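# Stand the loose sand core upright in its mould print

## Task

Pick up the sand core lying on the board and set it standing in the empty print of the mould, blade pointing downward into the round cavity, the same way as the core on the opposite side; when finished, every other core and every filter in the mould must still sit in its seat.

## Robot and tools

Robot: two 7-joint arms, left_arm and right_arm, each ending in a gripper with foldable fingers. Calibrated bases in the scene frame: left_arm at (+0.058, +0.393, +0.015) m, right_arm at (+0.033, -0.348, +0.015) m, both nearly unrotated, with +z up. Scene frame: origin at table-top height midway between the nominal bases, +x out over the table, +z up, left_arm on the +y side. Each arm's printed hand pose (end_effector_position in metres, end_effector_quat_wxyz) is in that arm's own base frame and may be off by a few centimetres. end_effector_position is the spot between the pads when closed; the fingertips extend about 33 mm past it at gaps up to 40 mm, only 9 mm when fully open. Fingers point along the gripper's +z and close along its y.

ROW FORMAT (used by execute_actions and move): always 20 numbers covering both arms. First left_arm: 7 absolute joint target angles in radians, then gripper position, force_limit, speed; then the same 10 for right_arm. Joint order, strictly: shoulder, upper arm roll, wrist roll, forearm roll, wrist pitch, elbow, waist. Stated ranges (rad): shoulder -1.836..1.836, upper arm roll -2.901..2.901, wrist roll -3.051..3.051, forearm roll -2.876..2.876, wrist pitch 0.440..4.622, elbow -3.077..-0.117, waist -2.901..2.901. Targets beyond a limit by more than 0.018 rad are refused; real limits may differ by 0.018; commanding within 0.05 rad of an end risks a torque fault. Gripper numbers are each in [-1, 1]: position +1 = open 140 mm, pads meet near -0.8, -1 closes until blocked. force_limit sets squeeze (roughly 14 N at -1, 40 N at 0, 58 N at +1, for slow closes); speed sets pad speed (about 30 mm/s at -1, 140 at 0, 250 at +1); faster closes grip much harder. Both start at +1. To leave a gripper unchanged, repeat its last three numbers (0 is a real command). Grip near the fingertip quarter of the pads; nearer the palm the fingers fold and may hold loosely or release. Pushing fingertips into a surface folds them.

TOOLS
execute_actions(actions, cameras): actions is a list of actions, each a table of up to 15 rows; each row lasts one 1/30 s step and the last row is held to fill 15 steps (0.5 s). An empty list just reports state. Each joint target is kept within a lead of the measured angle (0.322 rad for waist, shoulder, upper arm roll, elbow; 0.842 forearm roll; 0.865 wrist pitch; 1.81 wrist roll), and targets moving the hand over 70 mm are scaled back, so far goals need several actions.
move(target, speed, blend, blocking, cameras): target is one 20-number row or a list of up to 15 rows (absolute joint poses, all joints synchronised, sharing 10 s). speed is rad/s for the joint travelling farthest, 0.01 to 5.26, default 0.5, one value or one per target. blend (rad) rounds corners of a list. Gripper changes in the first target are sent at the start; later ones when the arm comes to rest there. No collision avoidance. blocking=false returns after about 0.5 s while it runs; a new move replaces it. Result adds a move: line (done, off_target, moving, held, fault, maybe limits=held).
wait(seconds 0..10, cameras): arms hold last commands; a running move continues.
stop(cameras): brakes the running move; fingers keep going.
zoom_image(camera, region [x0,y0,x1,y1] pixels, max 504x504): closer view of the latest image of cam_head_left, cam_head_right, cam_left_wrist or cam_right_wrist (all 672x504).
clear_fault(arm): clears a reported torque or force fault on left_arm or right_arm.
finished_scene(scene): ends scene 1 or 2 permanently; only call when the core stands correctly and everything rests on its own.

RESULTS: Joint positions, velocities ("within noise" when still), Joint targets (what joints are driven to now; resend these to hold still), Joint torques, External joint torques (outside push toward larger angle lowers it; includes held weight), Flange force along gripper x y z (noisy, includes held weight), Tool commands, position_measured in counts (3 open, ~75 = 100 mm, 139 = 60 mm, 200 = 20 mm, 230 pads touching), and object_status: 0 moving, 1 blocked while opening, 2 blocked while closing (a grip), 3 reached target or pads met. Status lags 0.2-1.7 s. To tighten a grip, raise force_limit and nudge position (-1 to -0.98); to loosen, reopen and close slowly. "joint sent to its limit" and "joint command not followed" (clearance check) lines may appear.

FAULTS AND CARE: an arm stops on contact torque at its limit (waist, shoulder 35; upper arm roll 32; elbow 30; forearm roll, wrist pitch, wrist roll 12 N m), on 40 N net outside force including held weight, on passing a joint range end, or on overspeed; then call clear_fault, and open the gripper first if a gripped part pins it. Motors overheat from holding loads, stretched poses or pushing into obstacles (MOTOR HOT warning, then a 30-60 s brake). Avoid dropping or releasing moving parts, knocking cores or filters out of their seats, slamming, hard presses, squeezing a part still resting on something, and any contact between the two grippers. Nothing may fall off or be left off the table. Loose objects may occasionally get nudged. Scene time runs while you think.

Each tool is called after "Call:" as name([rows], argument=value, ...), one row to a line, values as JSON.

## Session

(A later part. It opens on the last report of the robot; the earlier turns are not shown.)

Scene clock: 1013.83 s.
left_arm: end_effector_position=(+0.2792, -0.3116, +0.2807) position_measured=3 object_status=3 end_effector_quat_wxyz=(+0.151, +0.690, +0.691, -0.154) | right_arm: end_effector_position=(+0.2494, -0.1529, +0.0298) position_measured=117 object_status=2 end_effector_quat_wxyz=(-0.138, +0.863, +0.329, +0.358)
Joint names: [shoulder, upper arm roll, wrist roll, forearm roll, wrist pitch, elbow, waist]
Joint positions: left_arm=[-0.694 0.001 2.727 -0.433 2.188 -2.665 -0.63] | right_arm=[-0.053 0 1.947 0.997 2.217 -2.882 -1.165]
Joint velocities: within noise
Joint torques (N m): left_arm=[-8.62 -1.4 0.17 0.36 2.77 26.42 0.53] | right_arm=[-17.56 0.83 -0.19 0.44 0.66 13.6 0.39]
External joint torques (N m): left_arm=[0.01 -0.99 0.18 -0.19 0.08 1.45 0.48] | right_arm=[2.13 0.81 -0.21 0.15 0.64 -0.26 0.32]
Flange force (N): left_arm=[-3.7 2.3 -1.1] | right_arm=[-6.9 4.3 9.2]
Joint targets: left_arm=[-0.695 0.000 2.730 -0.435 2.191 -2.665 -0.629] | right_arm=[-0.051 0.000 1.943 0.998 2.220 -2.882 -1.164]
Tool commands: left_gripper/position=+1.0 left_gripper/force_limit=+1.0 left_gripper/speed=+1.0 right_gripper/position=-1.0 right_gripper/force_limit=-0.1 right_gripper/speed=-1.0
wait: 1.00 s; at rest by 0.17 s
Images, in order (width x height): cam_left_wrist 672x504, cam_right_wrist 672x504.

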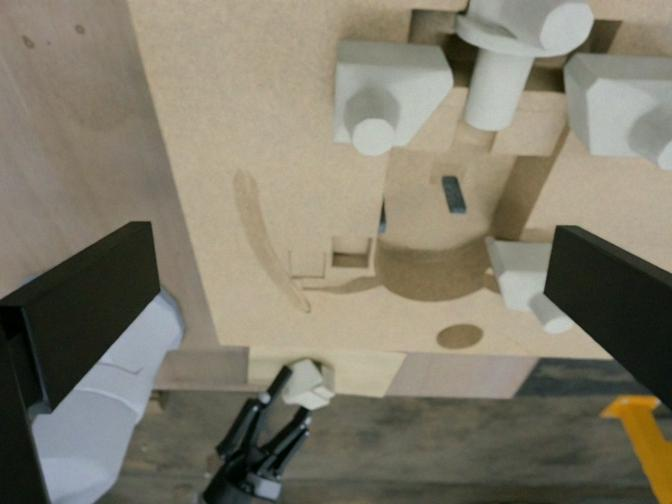

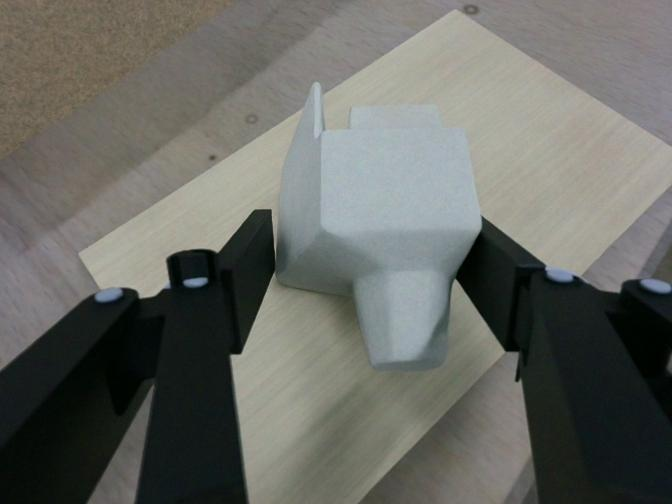

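Call:
move([
  [-0.695,0,2.730,-0.435,2.191,-2.665,-0.629,1,1,1,-0.0713,0,1.9592,0.9894,2.2103,-2.8866,-1.1670,-1,-0.1,-1],
  [-0.695,0,2.730,-0.435,2.191,-2.665,-0.629,1,1,1,-0.1288,0,2.0041,0.9567,2.1750,-2.8923,-1.1766,-1,-0.1,-1],
], speed=[0.03,0.06], cameras=["cam_right_wrist"])

Call:
zoom_image(camera="cam_right_wrist", region=[168, 126, 504, 378])

Scene clock: 1027.87 s.
left_arm: end_effector_position=(+0.2792, -0.3116, +0.2807) position_measured=3 object_status=3 end_effector_quat_wxyz=(+0.151, +0.690, +0.691, -0.154) | right_arm: end_effector_position=(+0.2516, -0.1557, +0.0485) position_measured=117 object_status=2 end_effector_quat_wxyz=(-0.134, +0.862, +0.331, +0.359)
Joint names: [shoulder, upper arm roll, wrist roll, forearm roll, wrist pitch, elbow, waist]
Joint positions: left_arm=[-0.694 0.001 2.727 -0.433 2.188 -2.665 -0.63] | right_arm=[-0.126 0 1.999 0.958 2.181 -2.892 -1.175]
Joint velocities: left_arm=[within noise] | right_arm=[-0.001 0 0.006 0 -0.001 -0.001 0.002]
Joint torques (N m): left_arm=[-8.61 -1.34 0.13 0.36 2.77 26.34 0.58] | right_arm=[-19.02 0.61 0.16 0.22 -0.64 15.77 -0.64]
External joint torques (N m): left_arm=[-0.02 -0.84 0.14 -0.18 0.1 1.4 0.61] | right_arm=[-0.76 0.69 0.14 -0.17 -0.7 0.74 -0.69]
Flange force (N): left_arm=[-3.3 2.3 -1.3] | right_arm=[2.6 0.1 -4.7]
Joint targets: left_arm=[-0.695 0.000 2.730 -0.435 2.191 -2.665 -0.629] | right_arm=[-0.129 0.000 2.004 0.957 2.175 -2.892 -1.177]
move: done
Images, in order (width x height): cam_right_wrist 672x504.

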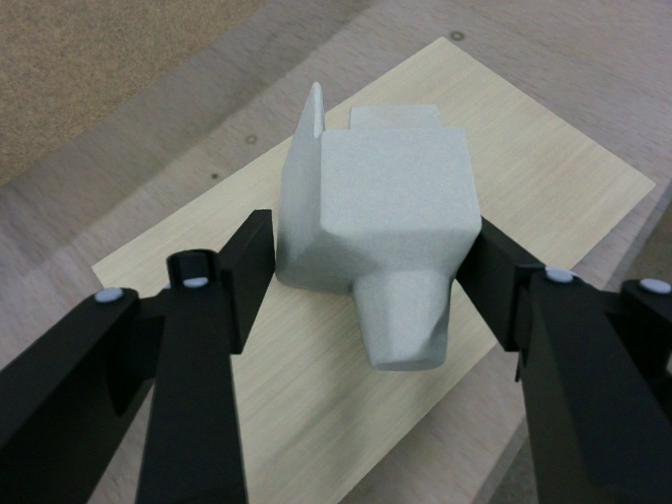

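Scaled by 1.500 from the camera's 672x504 image, which has a finer 960x720 frame.

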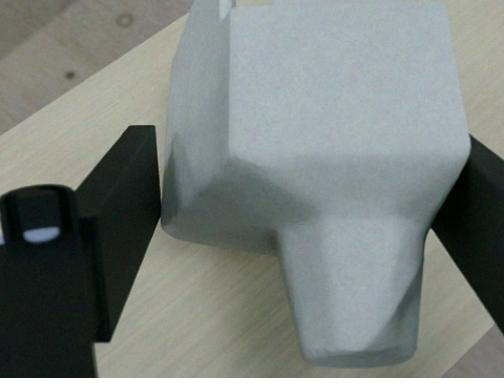

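Call:
move([
  [-0.695,0,2.730,-0.435,2.191,-2.665,-0.629,1,1,1,-0.1288,0,2.0041,0.9567,2.1750,-2.8923,-1.1766,-0.98,-0.01,-1],
  [-0.695,0,2.730,-0.435,2.191,-2.665,-0.629,1,1,1,-0.3586,0,2.1835,0.8259,2.0339,-2.9153,-1.2149,-0.98,-0.01,-1],
  [-0.695,0,2.730,-0.435,2.191,-2.665,-0.629,1,1,1,-0.65,0,2.33,0.70,1.83,-2.88,-1.25,-0.98,-0.01,-1],
], speed=[0.1,0.15,0.25], blend=[0,0.1,0], cameras=["cam_right_wrist"])

Call:
move(target=[-0.695,0,2.730,-0.435,2.191,-2.665,-0.629,1,1,1,-0.5703,0,-0.495,0.965,2.1165,-2.8535,0.1215,-0.98,-0.01,-1], speed=0.5)

Call:
zoom_image(camera="cam_right_wrist", region=[168, 126, 504, 378])

Call:
zoom_image(camera="cam_left_wrist", region=[236, 180, 476, 360])

Scene clock: 1233.70 s.
left_arm: end_effector_position=(+0.2792, -0.3117, +0.2807) position_measured=3 object_status=3 end_effector_quat_wxyz=(+0.151, +0.690, +0.691, -0.154) | right_arm: end_effector_position=(+0.2457, -0.1569, +0.1880) position_measured=117 object_status=2 end_effector_quat_wxyz=(-0.106, +0.858, +0.367, +0.343)
Joint names: [shoulder, upper arm roll, wrist roll, forearm roll, wrist pitch, elbow, waist]
Joint positions: left_arm=[-0.694 0.001 2.727 -0.433 2.188 -2.665 -0.63] | right_arm=[-0.647 0 2.324 0.7 1.835 -2.883 -1.248]
Joint velocities: left_arm=[within noise] | right_arm=[0.001 0.001 0.006 -0.002 -0.001 0.001 0.001]
Joint torques (N m): left_arm=[-8.69 -1.38 0.12 0.37 2.76 26.35 0.62] | right_arm=[-8.43 -0.61 0.17 1.55 0.17 24.34 -0.63]
External joint torques (N m): left_arm=[-0.16 -0.94 0.13 -0.18 0.08 1.44 0.6] | right_arm=[-0.74 0.54 0.15 0.08 -0.53 1.86 -0.63]
Flange force (N): left_arm=[-3.3 1.8 -1.5] | right_arm=[2.7 1.1 -5.0]
Joint targets: left_arm=[-0.695 0.000 2.730 -0.435 2.191 -2.665 -0.629] | right_arm=[-0.650 0.000 2.330 0.700 1.830 -2.880 -1.250]
move: done
Images, in order (width x height): cam_right_wrist 672x504.

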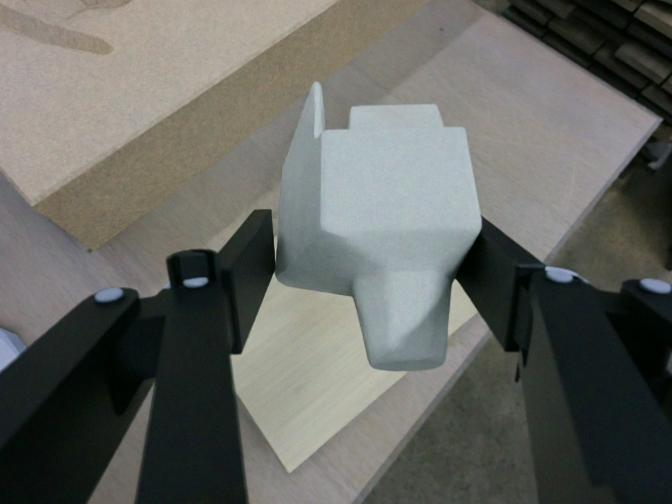

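Scene clock: 1240.77 s.
left_arm: end_effector_position=(+0.2792, -0.3117, +0.2807) position_measured=3 object_status=3 end_effector_quat_wxyz=(+0.151, +0.690, +0.691, -0.154) | right_arm: end_effector_position=(+0.3136, +0.2255, +0.1981) position_measured=117 object_status=2 end_effector_quat_wxyz=(-0.265, +0.658, -0.650, -0.274)
Joint names: [shoulder, upper arm roll, wrist roll, forearm roll, wrist pitch, elbow, waist]
Joint positions: left_arm=[-0.694 0.001 2.727 -0.433 2.188 -2.665 -0.63] | right_arm=[-0.571 0.001 -0.489 0.961 2.114 -2.857 0.12]
Joint velocities: left_arm=[within noise] | right_arm=[0 0 -0.007 -0.001 0.001 0.001 0]
Joint torques (N m): left_arm=[-8.7 -1.43 0.15 0.38 2.76 26.38 0.57] | right_arm=[-10.62 -0.63 -0.14 1.49 0.93 25.35 0.15]
External joint torques (N m): left_arm=[-0.1 -1.01 0.16 -0.17 0.08 1.46 0.54] | right_arm=[-0.03 0.09 -0.12 0.65 -0.07 2.39 0.17]
Flange force (N): left_arm=[-3.5 2.0 -1.3] | right_arm=[-1.9 -7.2 1.0]
Joint targets: left_arm=[-0.695 0.000 2.730 -0.435 2.191 -2.665 -0.629] | right_arm=[-0.570 0.000 -0.495 0.965 2.116 -2.854 0.122]
move: done

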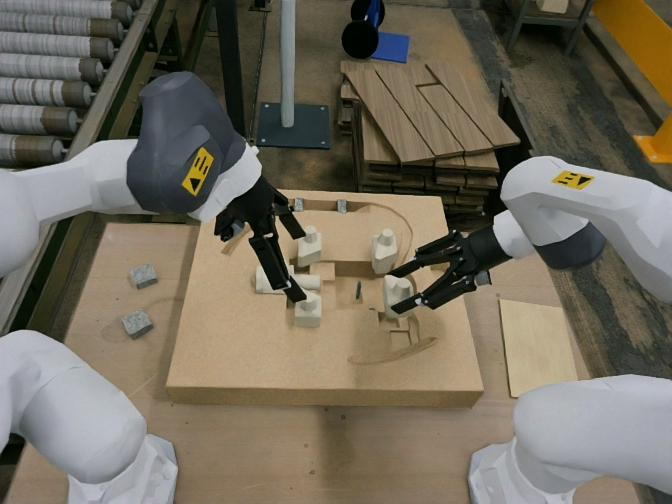

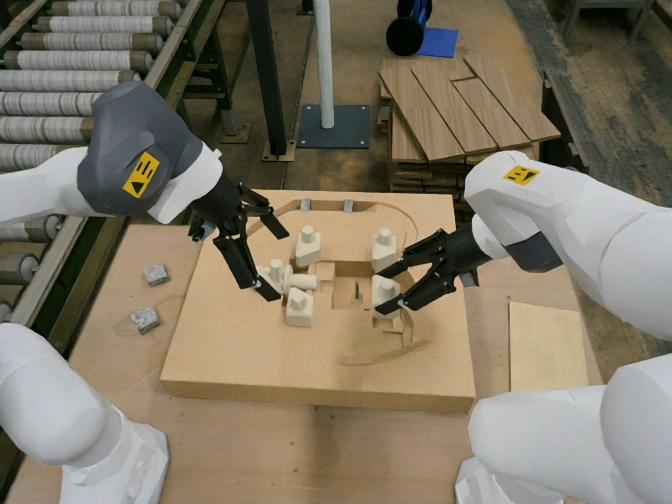

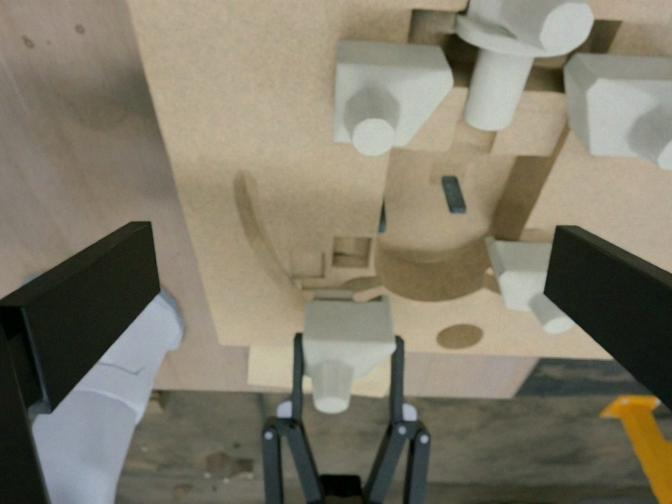

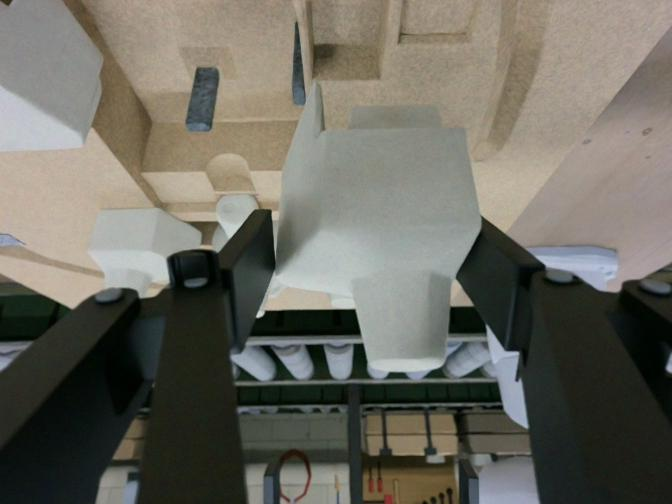

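Scaled by 1.500 from the camera's 672x504 image, which has a finer 960x720 frame.

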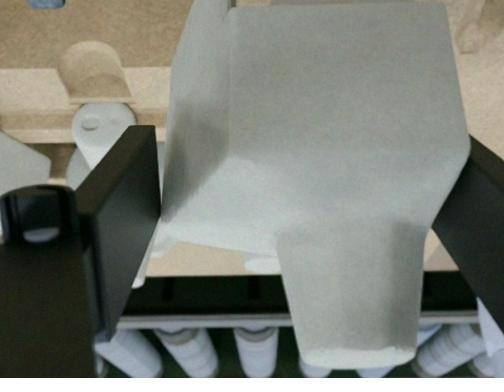

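Scaled by 2.100 from the camera's 672x504 image, which has a finer 960x720 frame.

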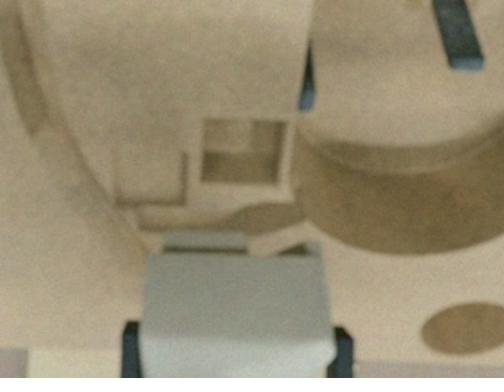

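Call:
zoom_image(camera="cam_right_wrist", region=[260, 0, 540, 160])

Scaled by 1.800 from the camera's 672x504 image, which has a finer 960x720 frame.

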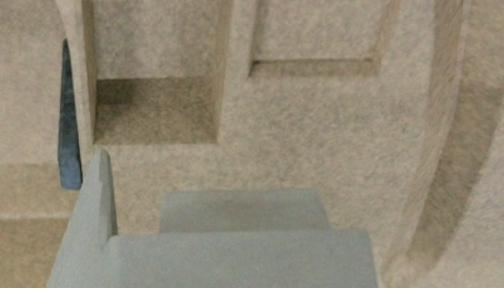

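Call:
move(target=[-0.695,0,2.730,-0.435,2.191,-2.665,-0.629,1,1,1,-0.3762,0,-0.6535,1.0826,2.2267,-2.8286,0.1588,-0.98,-0.01,-1], speed=0.2)

Call:
zoom_image(camera="cam_left_wrist", region=[266, 190, 436, 320])

Call:
zoom_image(camera="cam_right_wrist", region=[260, 0, 540, 160])

Scene clock: 1360.80 s.
left_arm: end_effector_position=(+0.2792, -0.3117, +0.2807) position_measured=3 object_status=3 end_effector_quat_wxyz=(+0.151, +0.690, +0.691, -0.154) | right_arm: end_effector_position=(+0.3297, +0.2303, +0.1486) position_measured=117 object_status=2 end_effector_quat_wxyz=(-0.265, +0.657, -0.650, -0.274)
Joint names: [shoulder, upper arm roll, wrist roll, forearm roll, wrist pitch, elbow, waist]
Joint positions: left_arm=[-0.694 0.001 2.727 -0.433 2.188 -2.665 -0.63] | right_arm=[-0.376 0.001 -0.648 1.079 2.225 -2.832 0.157]
Joint velocities: left_arm=[within noise] | right_arm=[0 -0.001 -0.006 -0.001 0.001 -0.001 0]
Joint torques (N m): left_arm=[-8.64 -1.35 0.14 0.33 2.76 26.36 0.64] | right_arm=[-15.36 -0.19 -0.24 1.04 0.61 23.27 0.07]
External joint torques (N m): left_arm=[-0.07 -0.95 0.16 -0.22 0.07 1.39 0.6] | right_arm=[-0.1 0.22 -0.22 0.57 -0.15 2.39 0.14]
Flange force (N): left_arm=[-3.4 2.0 -1.3] | right_arm=[-0.8 -6.9 2.4]
Joint targets: left_arm=[-0.695 0.000 2.730 -0.435 2.191 -2.665 -0.629] | right_arm=[-0.376 0.000 -0.653 1.083 2.227 -2.829 0.159]
move: done

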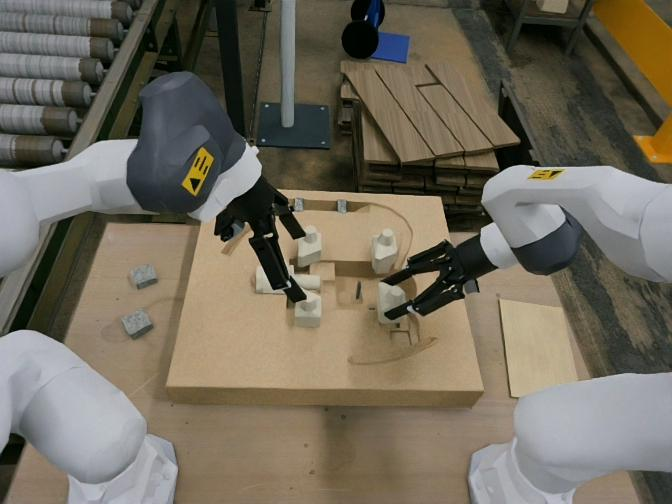

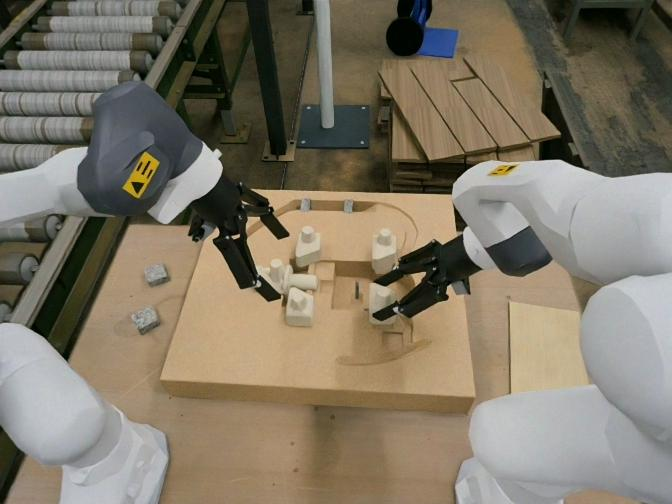

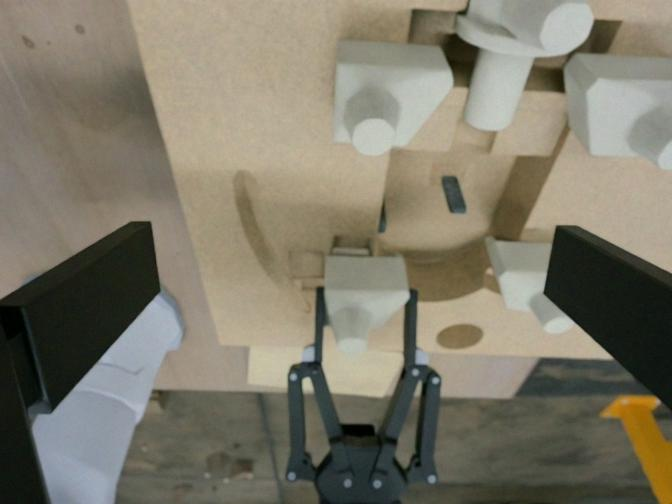

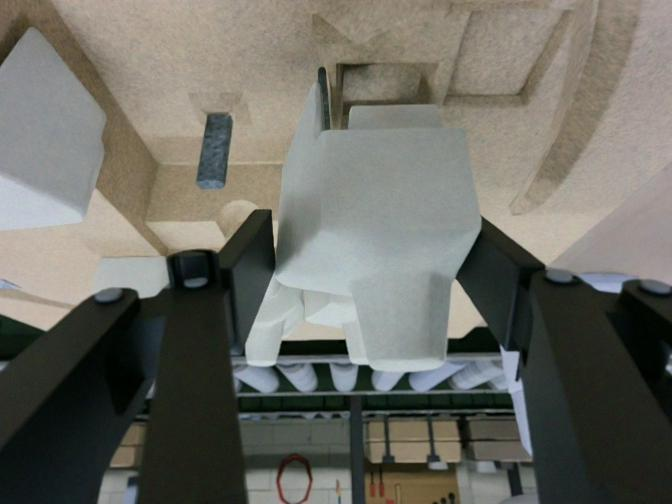

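Scaled by 2.965 from the camera's 672x504 image, which has a finer 960x720 frame.

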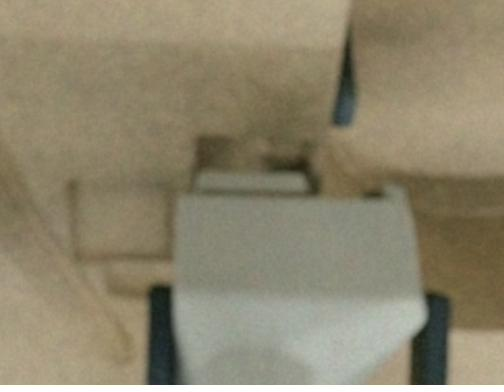

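Scaled by 1.800 from the camera's 672x504 image, which has a finer 960x720 frame.

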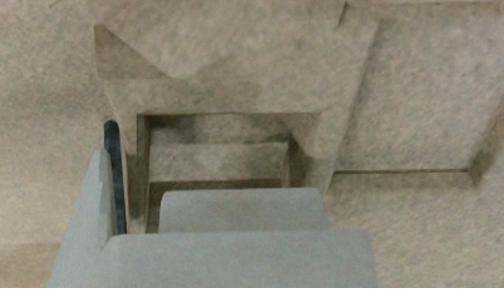

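Call:
move(target=[-0.695,0,2.730,-0.435,2.191,-2.665,-0.629,1,1,1,-0.3152,0,-0.7159,1.1284,2.2545,-2.8234,0.1664,-0.98,-0.01,-1], speed=0.06)

Call:
zoom_image(camera="cam_left_wrist", region=[266, 190, 436, 320])

Call:
zoom_image(camera="cam_right_wrist", region=[260, 0, 540, 160])

Scene clock: 1421.77 s.
left_arm: end_effector_position=(+0.2792, -0.3117, +0.2807) position_measured=3 object_status=3 end_effector_quat_wxyz=(+0.151, +0.690, +0.691, -0.154) | right_arm: end_effector_position=(+0.3318, +0.2312, +0.1323) position_measured=117 object_status=2 end_effector_quat_wxyz=(-0.267, +0.657, -0.649, -0.276)
Joint names: [shoulder, upper arm roll, wrist roll, forearm roll, wrist pitch, elbow, waist]
Joint positions: left_arm=[-0.694 0.001 2.727 -0.433 2.188 -2.665 -0.63] | right_arm=[-0.317 0 -0.709 1.124 2.25 -2.826 0.164]
Joint velocities: left_arm=[within noise] | right_arm=[0 0 -0.005 -0.001 -0.001 0 0]
Joint torques (N m): left_arm=[-8.66 -1.42 0.17 0.36 2.76 26.35 0.57] | right_arm=[-15.68 0.02 -0.31 1.03 0.94 21.85 0.37]
External joint torques (N m): left_arm=[-0.09 -0.97 0.18 -0.18 0.08 1.43 0.56] | right_arm=[0.98 0.39 -0.29 0.65 0.26 1.64 0.48]
Flange force (N): left_arm=[-3.4 2.0 -1.3] | right_arm=[1.5 -7.9 7.5]
Joint targets: left_arm=[-0.695 0.000 2.730 -0.435 2.191 -2.665 -0.629] | right_arm=[-0.315 0.000 -0.716 1.128 2.255 -2.823 0.166]
move: done

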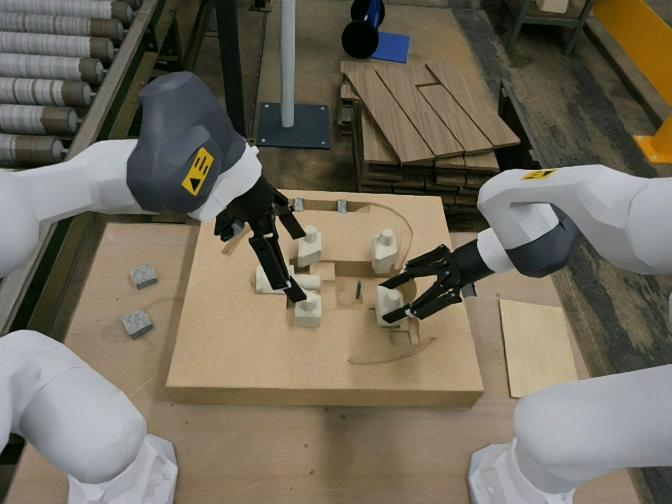

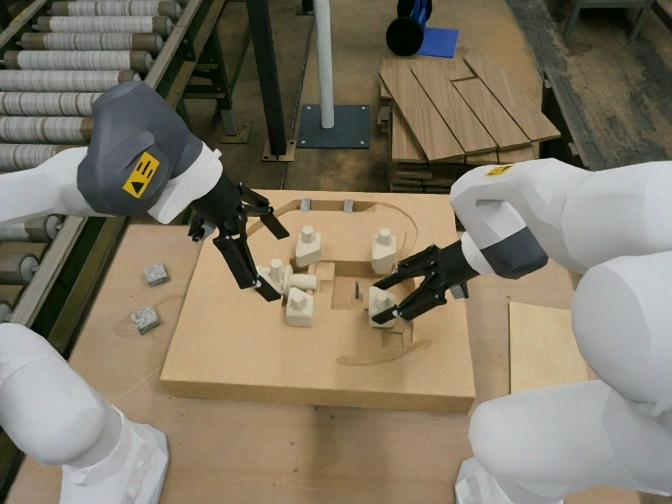

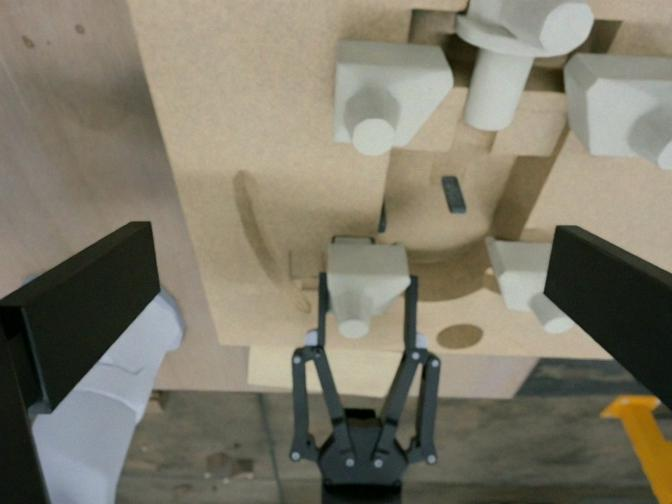

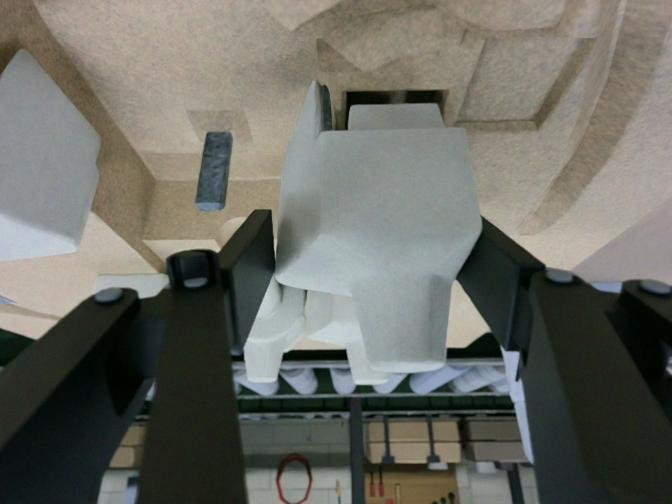

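Scaled by 2.965 from the camera's 672x504 image, which has a finer 960x720 frame.

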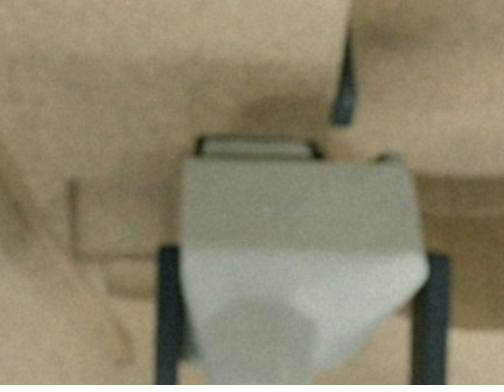

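Scaled by 1.800 from the camera's 672x504 image, which has a finer 960x720 frame.

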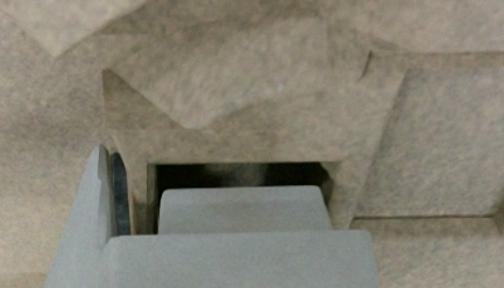

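Call:
move(target=[-0.695,0,2.730,-0.435,2.191,-2.665,-0.629,1,1,1,-0.2964,0,-0.7365,1.1438,2.2639,-2.8232,0.1692,-0.98,-0.01,-1], speed=0.04, cameras=["cam_left_wrist","cam_right_wrist"])

Call:
zoom_image(camera="cam_left_wrist", region=[266, 190, 436, 320])

Call:
zoom_image(camera="cam_right_wrist", region=[260, 0, 540, 160])

Scene clock: 1448.70 s.
left_arm: end_effector_position=(+0.2792, -0.3117, +0.2807) position_measured=3 object_status=3 end_effector_quat_wxyz=(+0.151, +0.690, +0.691, -0.154) | right_arm: end_effector_position=(+0.3321, +0.2304, +0.1253) position_measured=117 object_status=2 end_effector_quat_wxyz=(-0.266, +0.657, -0.650, -0.275)
Joint names: [shoulder, upper arm roll, wrist roll, forearm roll, wrist pitch, elbow, waist]
Joint positions: left_arm=[-0.694 0.001 2.727 -0.433 2.188 -2.665 -0.63] | right_arm=[-0.297 0 -0.731 1.14 2.263 -2.826 0.167]
Joint velocities: left_arm=[within noise] | right_arm=[-0.001 -0.001 -0.005 0 0.001 0.001 0.001]
Joint torques (N m): left_arm=[-8.64 -1.31 0.2 0.39 2.75 26.4 0.57] | right_arm=[-17.08 0.09 -0.32 1.05 0.4 21.86 0.37]
External joint torques (N m): left_arm=[-0.01 -0.82 0.22 -0.16 0.07 1.43 0.6] | right_arm=[-0.07 0.36 -0.3 0.71 -0.25 2 0.42]
Flange force (N): left_arm=[-3.2 2.5 -1.3] | right_arm=[-0.4 -5.6 4.2]
Joint targets: left_arm=[-0.695 0.000 2.730 -0.435 2.191 -2.665 -0.629] | right_arm=[-0.296 0.000 -0.737 1.144 2.264 -2.823 0.169]
move: done
Images, in order (width x height): cam_left_wrist 672x504, cam_right_wrist 672x504.

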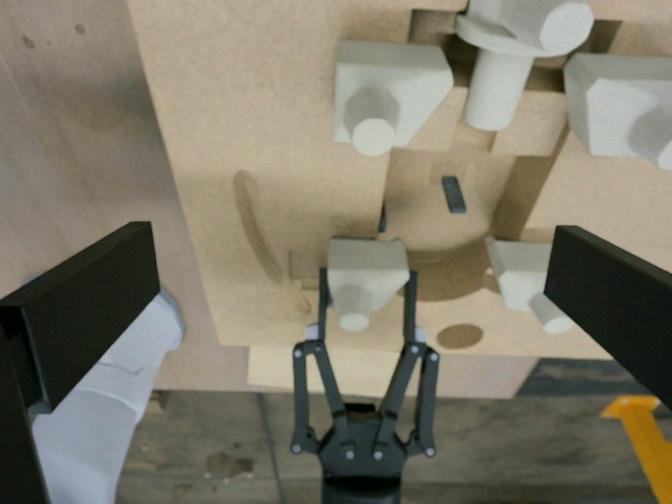

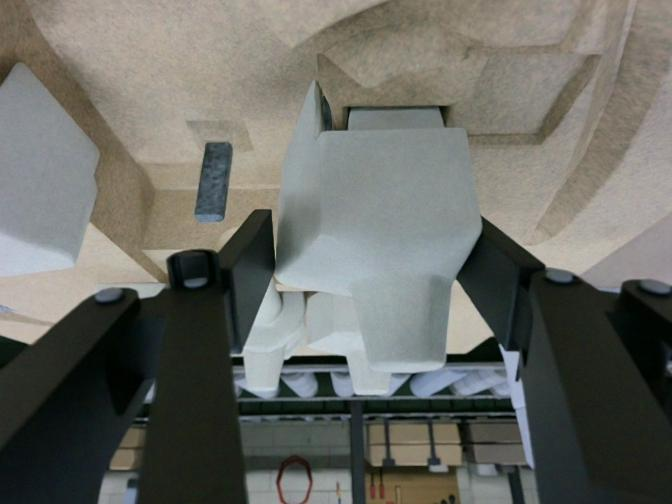

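Scaled by 2.965 from the camera's 672x504 image, which has a finer 960x720 frame.

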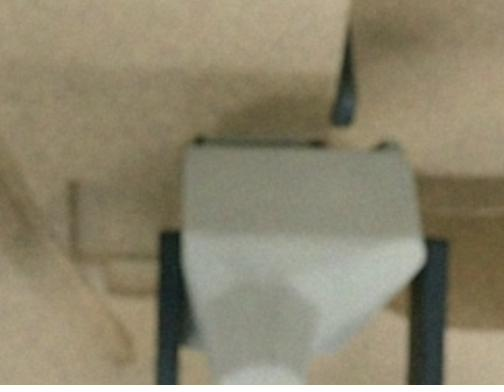

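Scaled by 1.800 from the camera's 672x504 image, which has a finer 960x720 frame.

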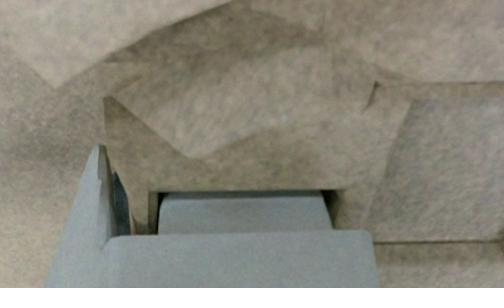

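Call:
move(target=[-0.695,0,2.730,-0.435,2.191,-2.665,-0.629,1,1,1,-0.2776,0,-0.7572,1.1592,2.2733,-2.8230,0.1720,-0.98,-0.01,-1], speed=0.04, cameras=[])

Call:
move(target=[-0.695,0,2.730,-0.435,2.191,-2.665,-0.629,1,1,1,-0.2619,0,-0.7744,1.1720,2.2812,-2.8228,0.1744,-0.98,-0.01,-1], speed=0.04, cameras=["cam_left_wrist","cam_right_wrist"])

Call:
zoom_image(camera="cam_left_wrist", region=[266, 190, 436, 320])

Call:
zoom_image(camera="cam_right_wrist", region=[260, 0, 540, 160])

Scene clock: 1461.03 s.
left_arm: end_effector_position=(+0.2792, -0.3117, +0.2807) position_measured=3 object_status=3 end_effector_quat_wxyz=(+0.151, +0.690, +0.691, -0.154) | right_arm: end_effector_position=(+0.3321, +0.2298, +0.1192) position_measured=117 object_status=2 end_effector_quat_wxyz=(-0.266, +0.656, -0.651, -0.274)
Joint names: [shoulder, upper arm roll, wrist roll, forearm roll, wrist pitch, elbow, waist]
Joint positions: left_arm=[-0.694 0.001 2.727 -0.433 2.188 -2.665 -0.63] | right_arm=[-0.278 0 -0.75 1.155 2.273 -2.826 0.169]
Joint velocities: within noise
Joint torques (N m): left_arm=[-8.65 -1.3 0.15 0.38 2.78 26.39 0.56] | right_arm=[-17.15 0.23 -0.24 1.1 0.31 21.86 0.76]
External joint torques (N m): left_arm=[-0.07 -0.83 0.16 -0.17 0.1 1.48 0.56] | right_arm=[0.34 0.47 -0.22 0.79 -0.31 2.19 0.8]
Flange force (N): left_arm=[-3.4 2.4 -1.4] | right_arm=[-0.2 -7.3 6.3]
Joint targets: left_arm=[-0.695 0.000 2.730 -0.435 2.191 -2.665 -0.629] | right_arm=[-0.278 0.000 -0.757 1.159 2.273 -2.823 0.172]
move: done
No camera images: "cameras" was empty.

Scene clock: 1461.87 s.
left_arm: end_effector_position=(+0.2792, -0.3117, +0.2807) position_measured=3 object_status=3 end_effector_quat_wxyz=(+0.151, +0.690, +0.691, -0.154) | right_arm: end_effector_position=(+0.3320, +0.2306, +0.1166) position_measured=117 object_status=2 end_effector_quat_wxyz=(-0.268, +0.656, -0.650, -0.275)
Joint names: [shoulder, upper arm roll, wrist roll, forearm roll, wrist pitch, elbow, waist]
Joint positions: left_arm=[-0.694 0.001 2.727 -0.433 2.188 -2.665 -0.63] | right_arm=[-0.268 -0.001 -0.764 1.167 2.275 -2.825 0.171]
Joint velocities: within noise
Joint torques (N m): left_arm=[-8.66 -1.31 0.11 0.37 2.76 26.35 0.59] | right_arm=[-14.31 1.03 -0.47 1.21 1.76 20.98 1.03]
External joint torques (N m): left_arm=[-0.06 -0.89 0.13 -0.18 0.07 1.42 0.55] | right_arm=[3.37 1.22 -0.45 0.93 1.18 1.5 1.04]
Flange force (N): left_arm=[-3.4 2.1 -1.3] | right_arm=[5.6 -13.9 19.3]
Joint targets: left_arm=[-0.695 0.000 2.730 -0.435 2.191 -2.665 -0.629] | right_arm=[-0.262 0.000 -0.774 1.172 2.281 -2.823 0.174]
move: done
Images, in order (width x height): cam_left_wrist 672x504, cam_right_wrist 672x504.

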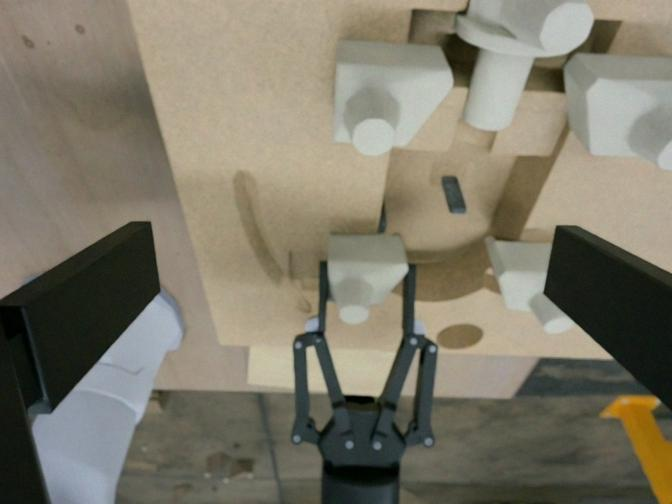

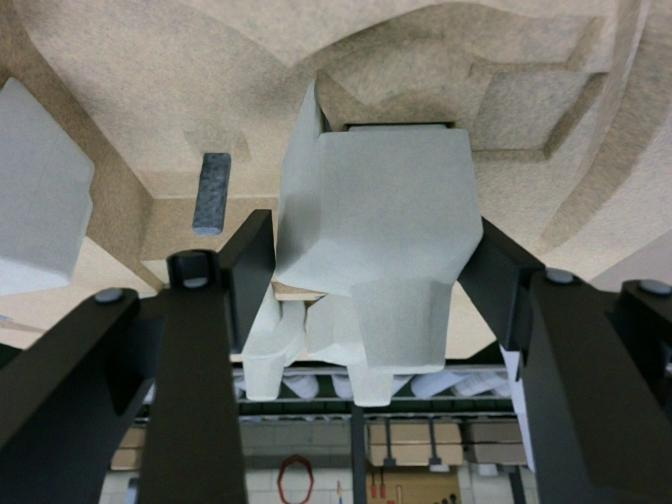

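Scaled by 2.965 from the camera's 672x504 image, which has a finer 960x720 frame.

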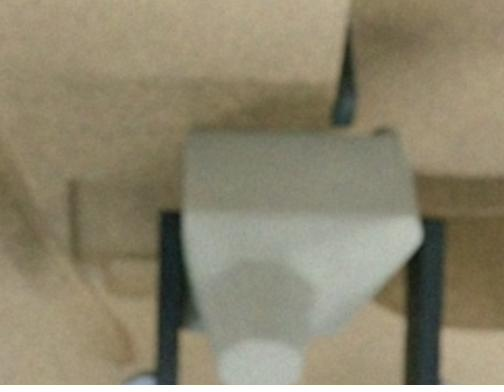

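Scaled by 1.800 from the camera's 672x504 image, which has a finer 960x720 frame.

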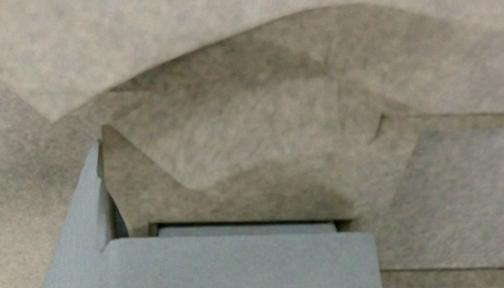

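Call:
zoom_image(camera="cam_right_wrist", region=[300, 90, 490, 180])

Call:
zoom_image(camera="cam_left_wrist", region=[306, 215, 426, 305])

Scaled by 2.653 from the camera's 672x504 image, which has a finer 960x720 frame.

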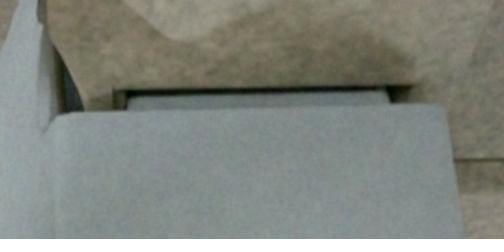

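Scaled by 4.200 from the camera's 672x504 image, which has a finer 960x720 frame.

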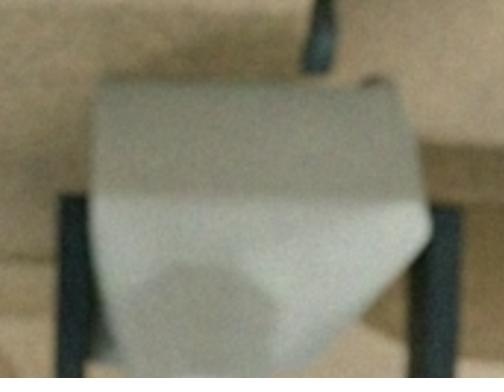

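Call:
move([
  [-0.695,0,2.730,-0.435,2.191,-2.665,-0.629,1,1,1,-0.268,0,-0.7662,1.1668,2.2765,-2.825,0.1722,-0.98,-0.01,-1],
  [-0.695,0,2.730,-0.435,2.191,-2.665,-0.629,1,1,1,-0.268,0,-0.7662,1.1668,2.2765,-2.825,0.1722,0.3,-0.01,-1],
], speed=0.05)

Call:
zoom_image(camera="cam_right_wrist", region=[260, 60, 520, 240])

Call:
zoom_image(camera="cam_left_wrist", region=[306, 215, 426, 305])

Scene clock: 1514.20 s.
left_arm: end_effector_position=(+0.2792, -0.3117, +0.2807) position_measured=3 object_status=3 end_effector_quat_wxyz=(+0.151, +0.690, +0.691, -0.154) | right_arm: end_effector_position=(+0.3319, +0.2307, +0.1166) position_measured=91 object_status=0 end_effector_quat_wxyz=(-0.268, +0.656, -0.650, -0.276)
Joint names: [shoulder, upper arm roll, wrist roll, forearm roll, wrist pitch, elbow, waist]
Joint positions: left_arm=[-0.694 0.001 2.727 -0.433 2.188 -2.665 -0.63] | right_arm=[-0.268 -0.001 -0.765 1.167 2.274 -2.825 0.171]
Joint velocities: within noise
Joint torques (N m): left_arm=[-8.64 -1.39 0.18 0.38 2.76 26.34 0.52] | right_arm=[-17.15 0.67 -0.1 0.22 0.52 19.98 -0.32]
External joint torques (N m): left_arm=[-0.08 -0.93 0.19 -0.16 0.08 1.39 0.53] | right_arm=[0.52 0.91 -0.08 -0.07 -0.08 0.56 -0.26]
Flange force (N): left_arm=[-3.3 2.0 -1.3] | right_arm=[0.4 -3.2 2.0]
Joint targets: left_arm=[-0.695 0.000 2.730 -0.435 2.191 -2.665 -0.629] | right_arm=[-0.268 0.000 -0.766 1.167 2.277 -2.825 0.172]
move: done

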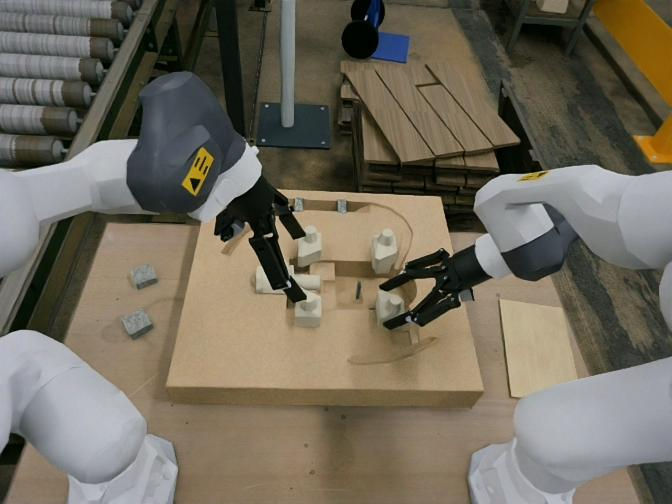

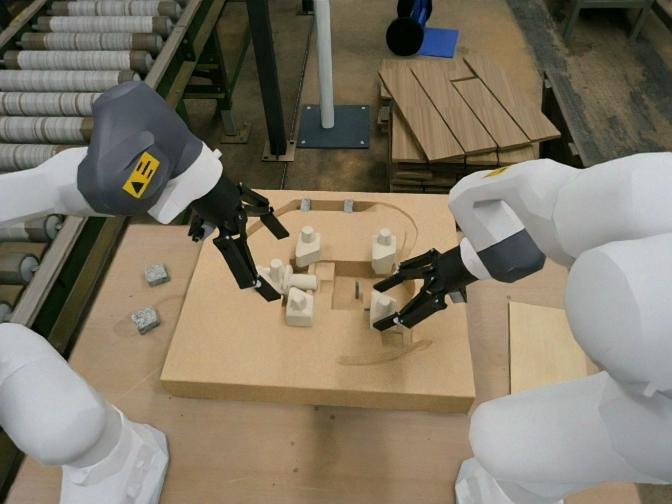

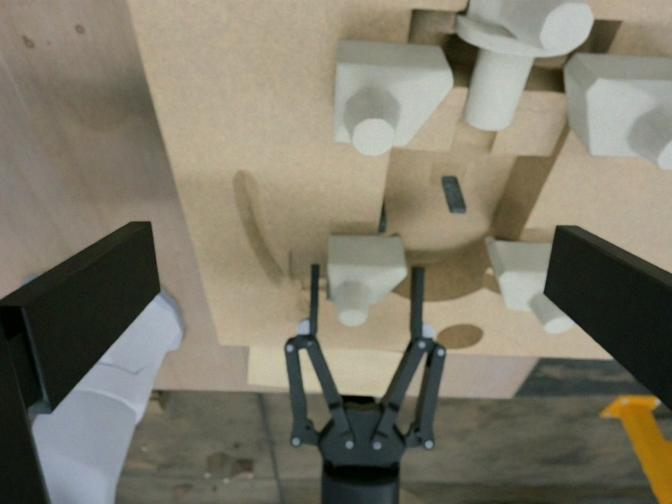

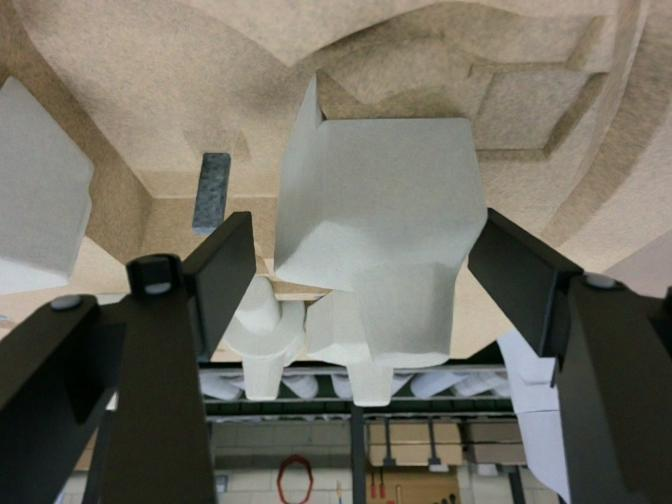

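Scaled by 1.938 from the camera's 672x504 image, which has a finer 960x720 frame.

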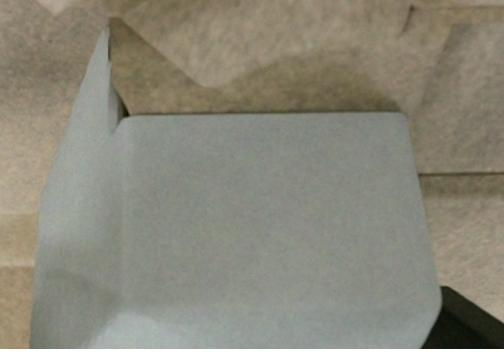

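Scaled by 4.200 from the camera's 672x504 image, which has a finer 960x720 frame.

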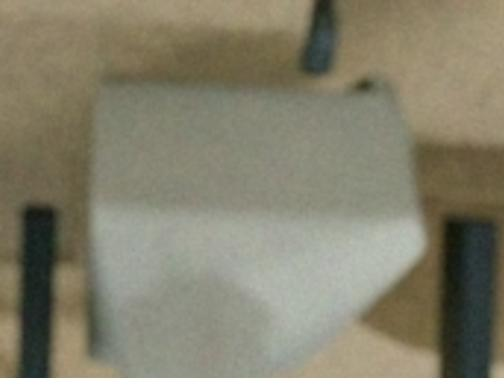

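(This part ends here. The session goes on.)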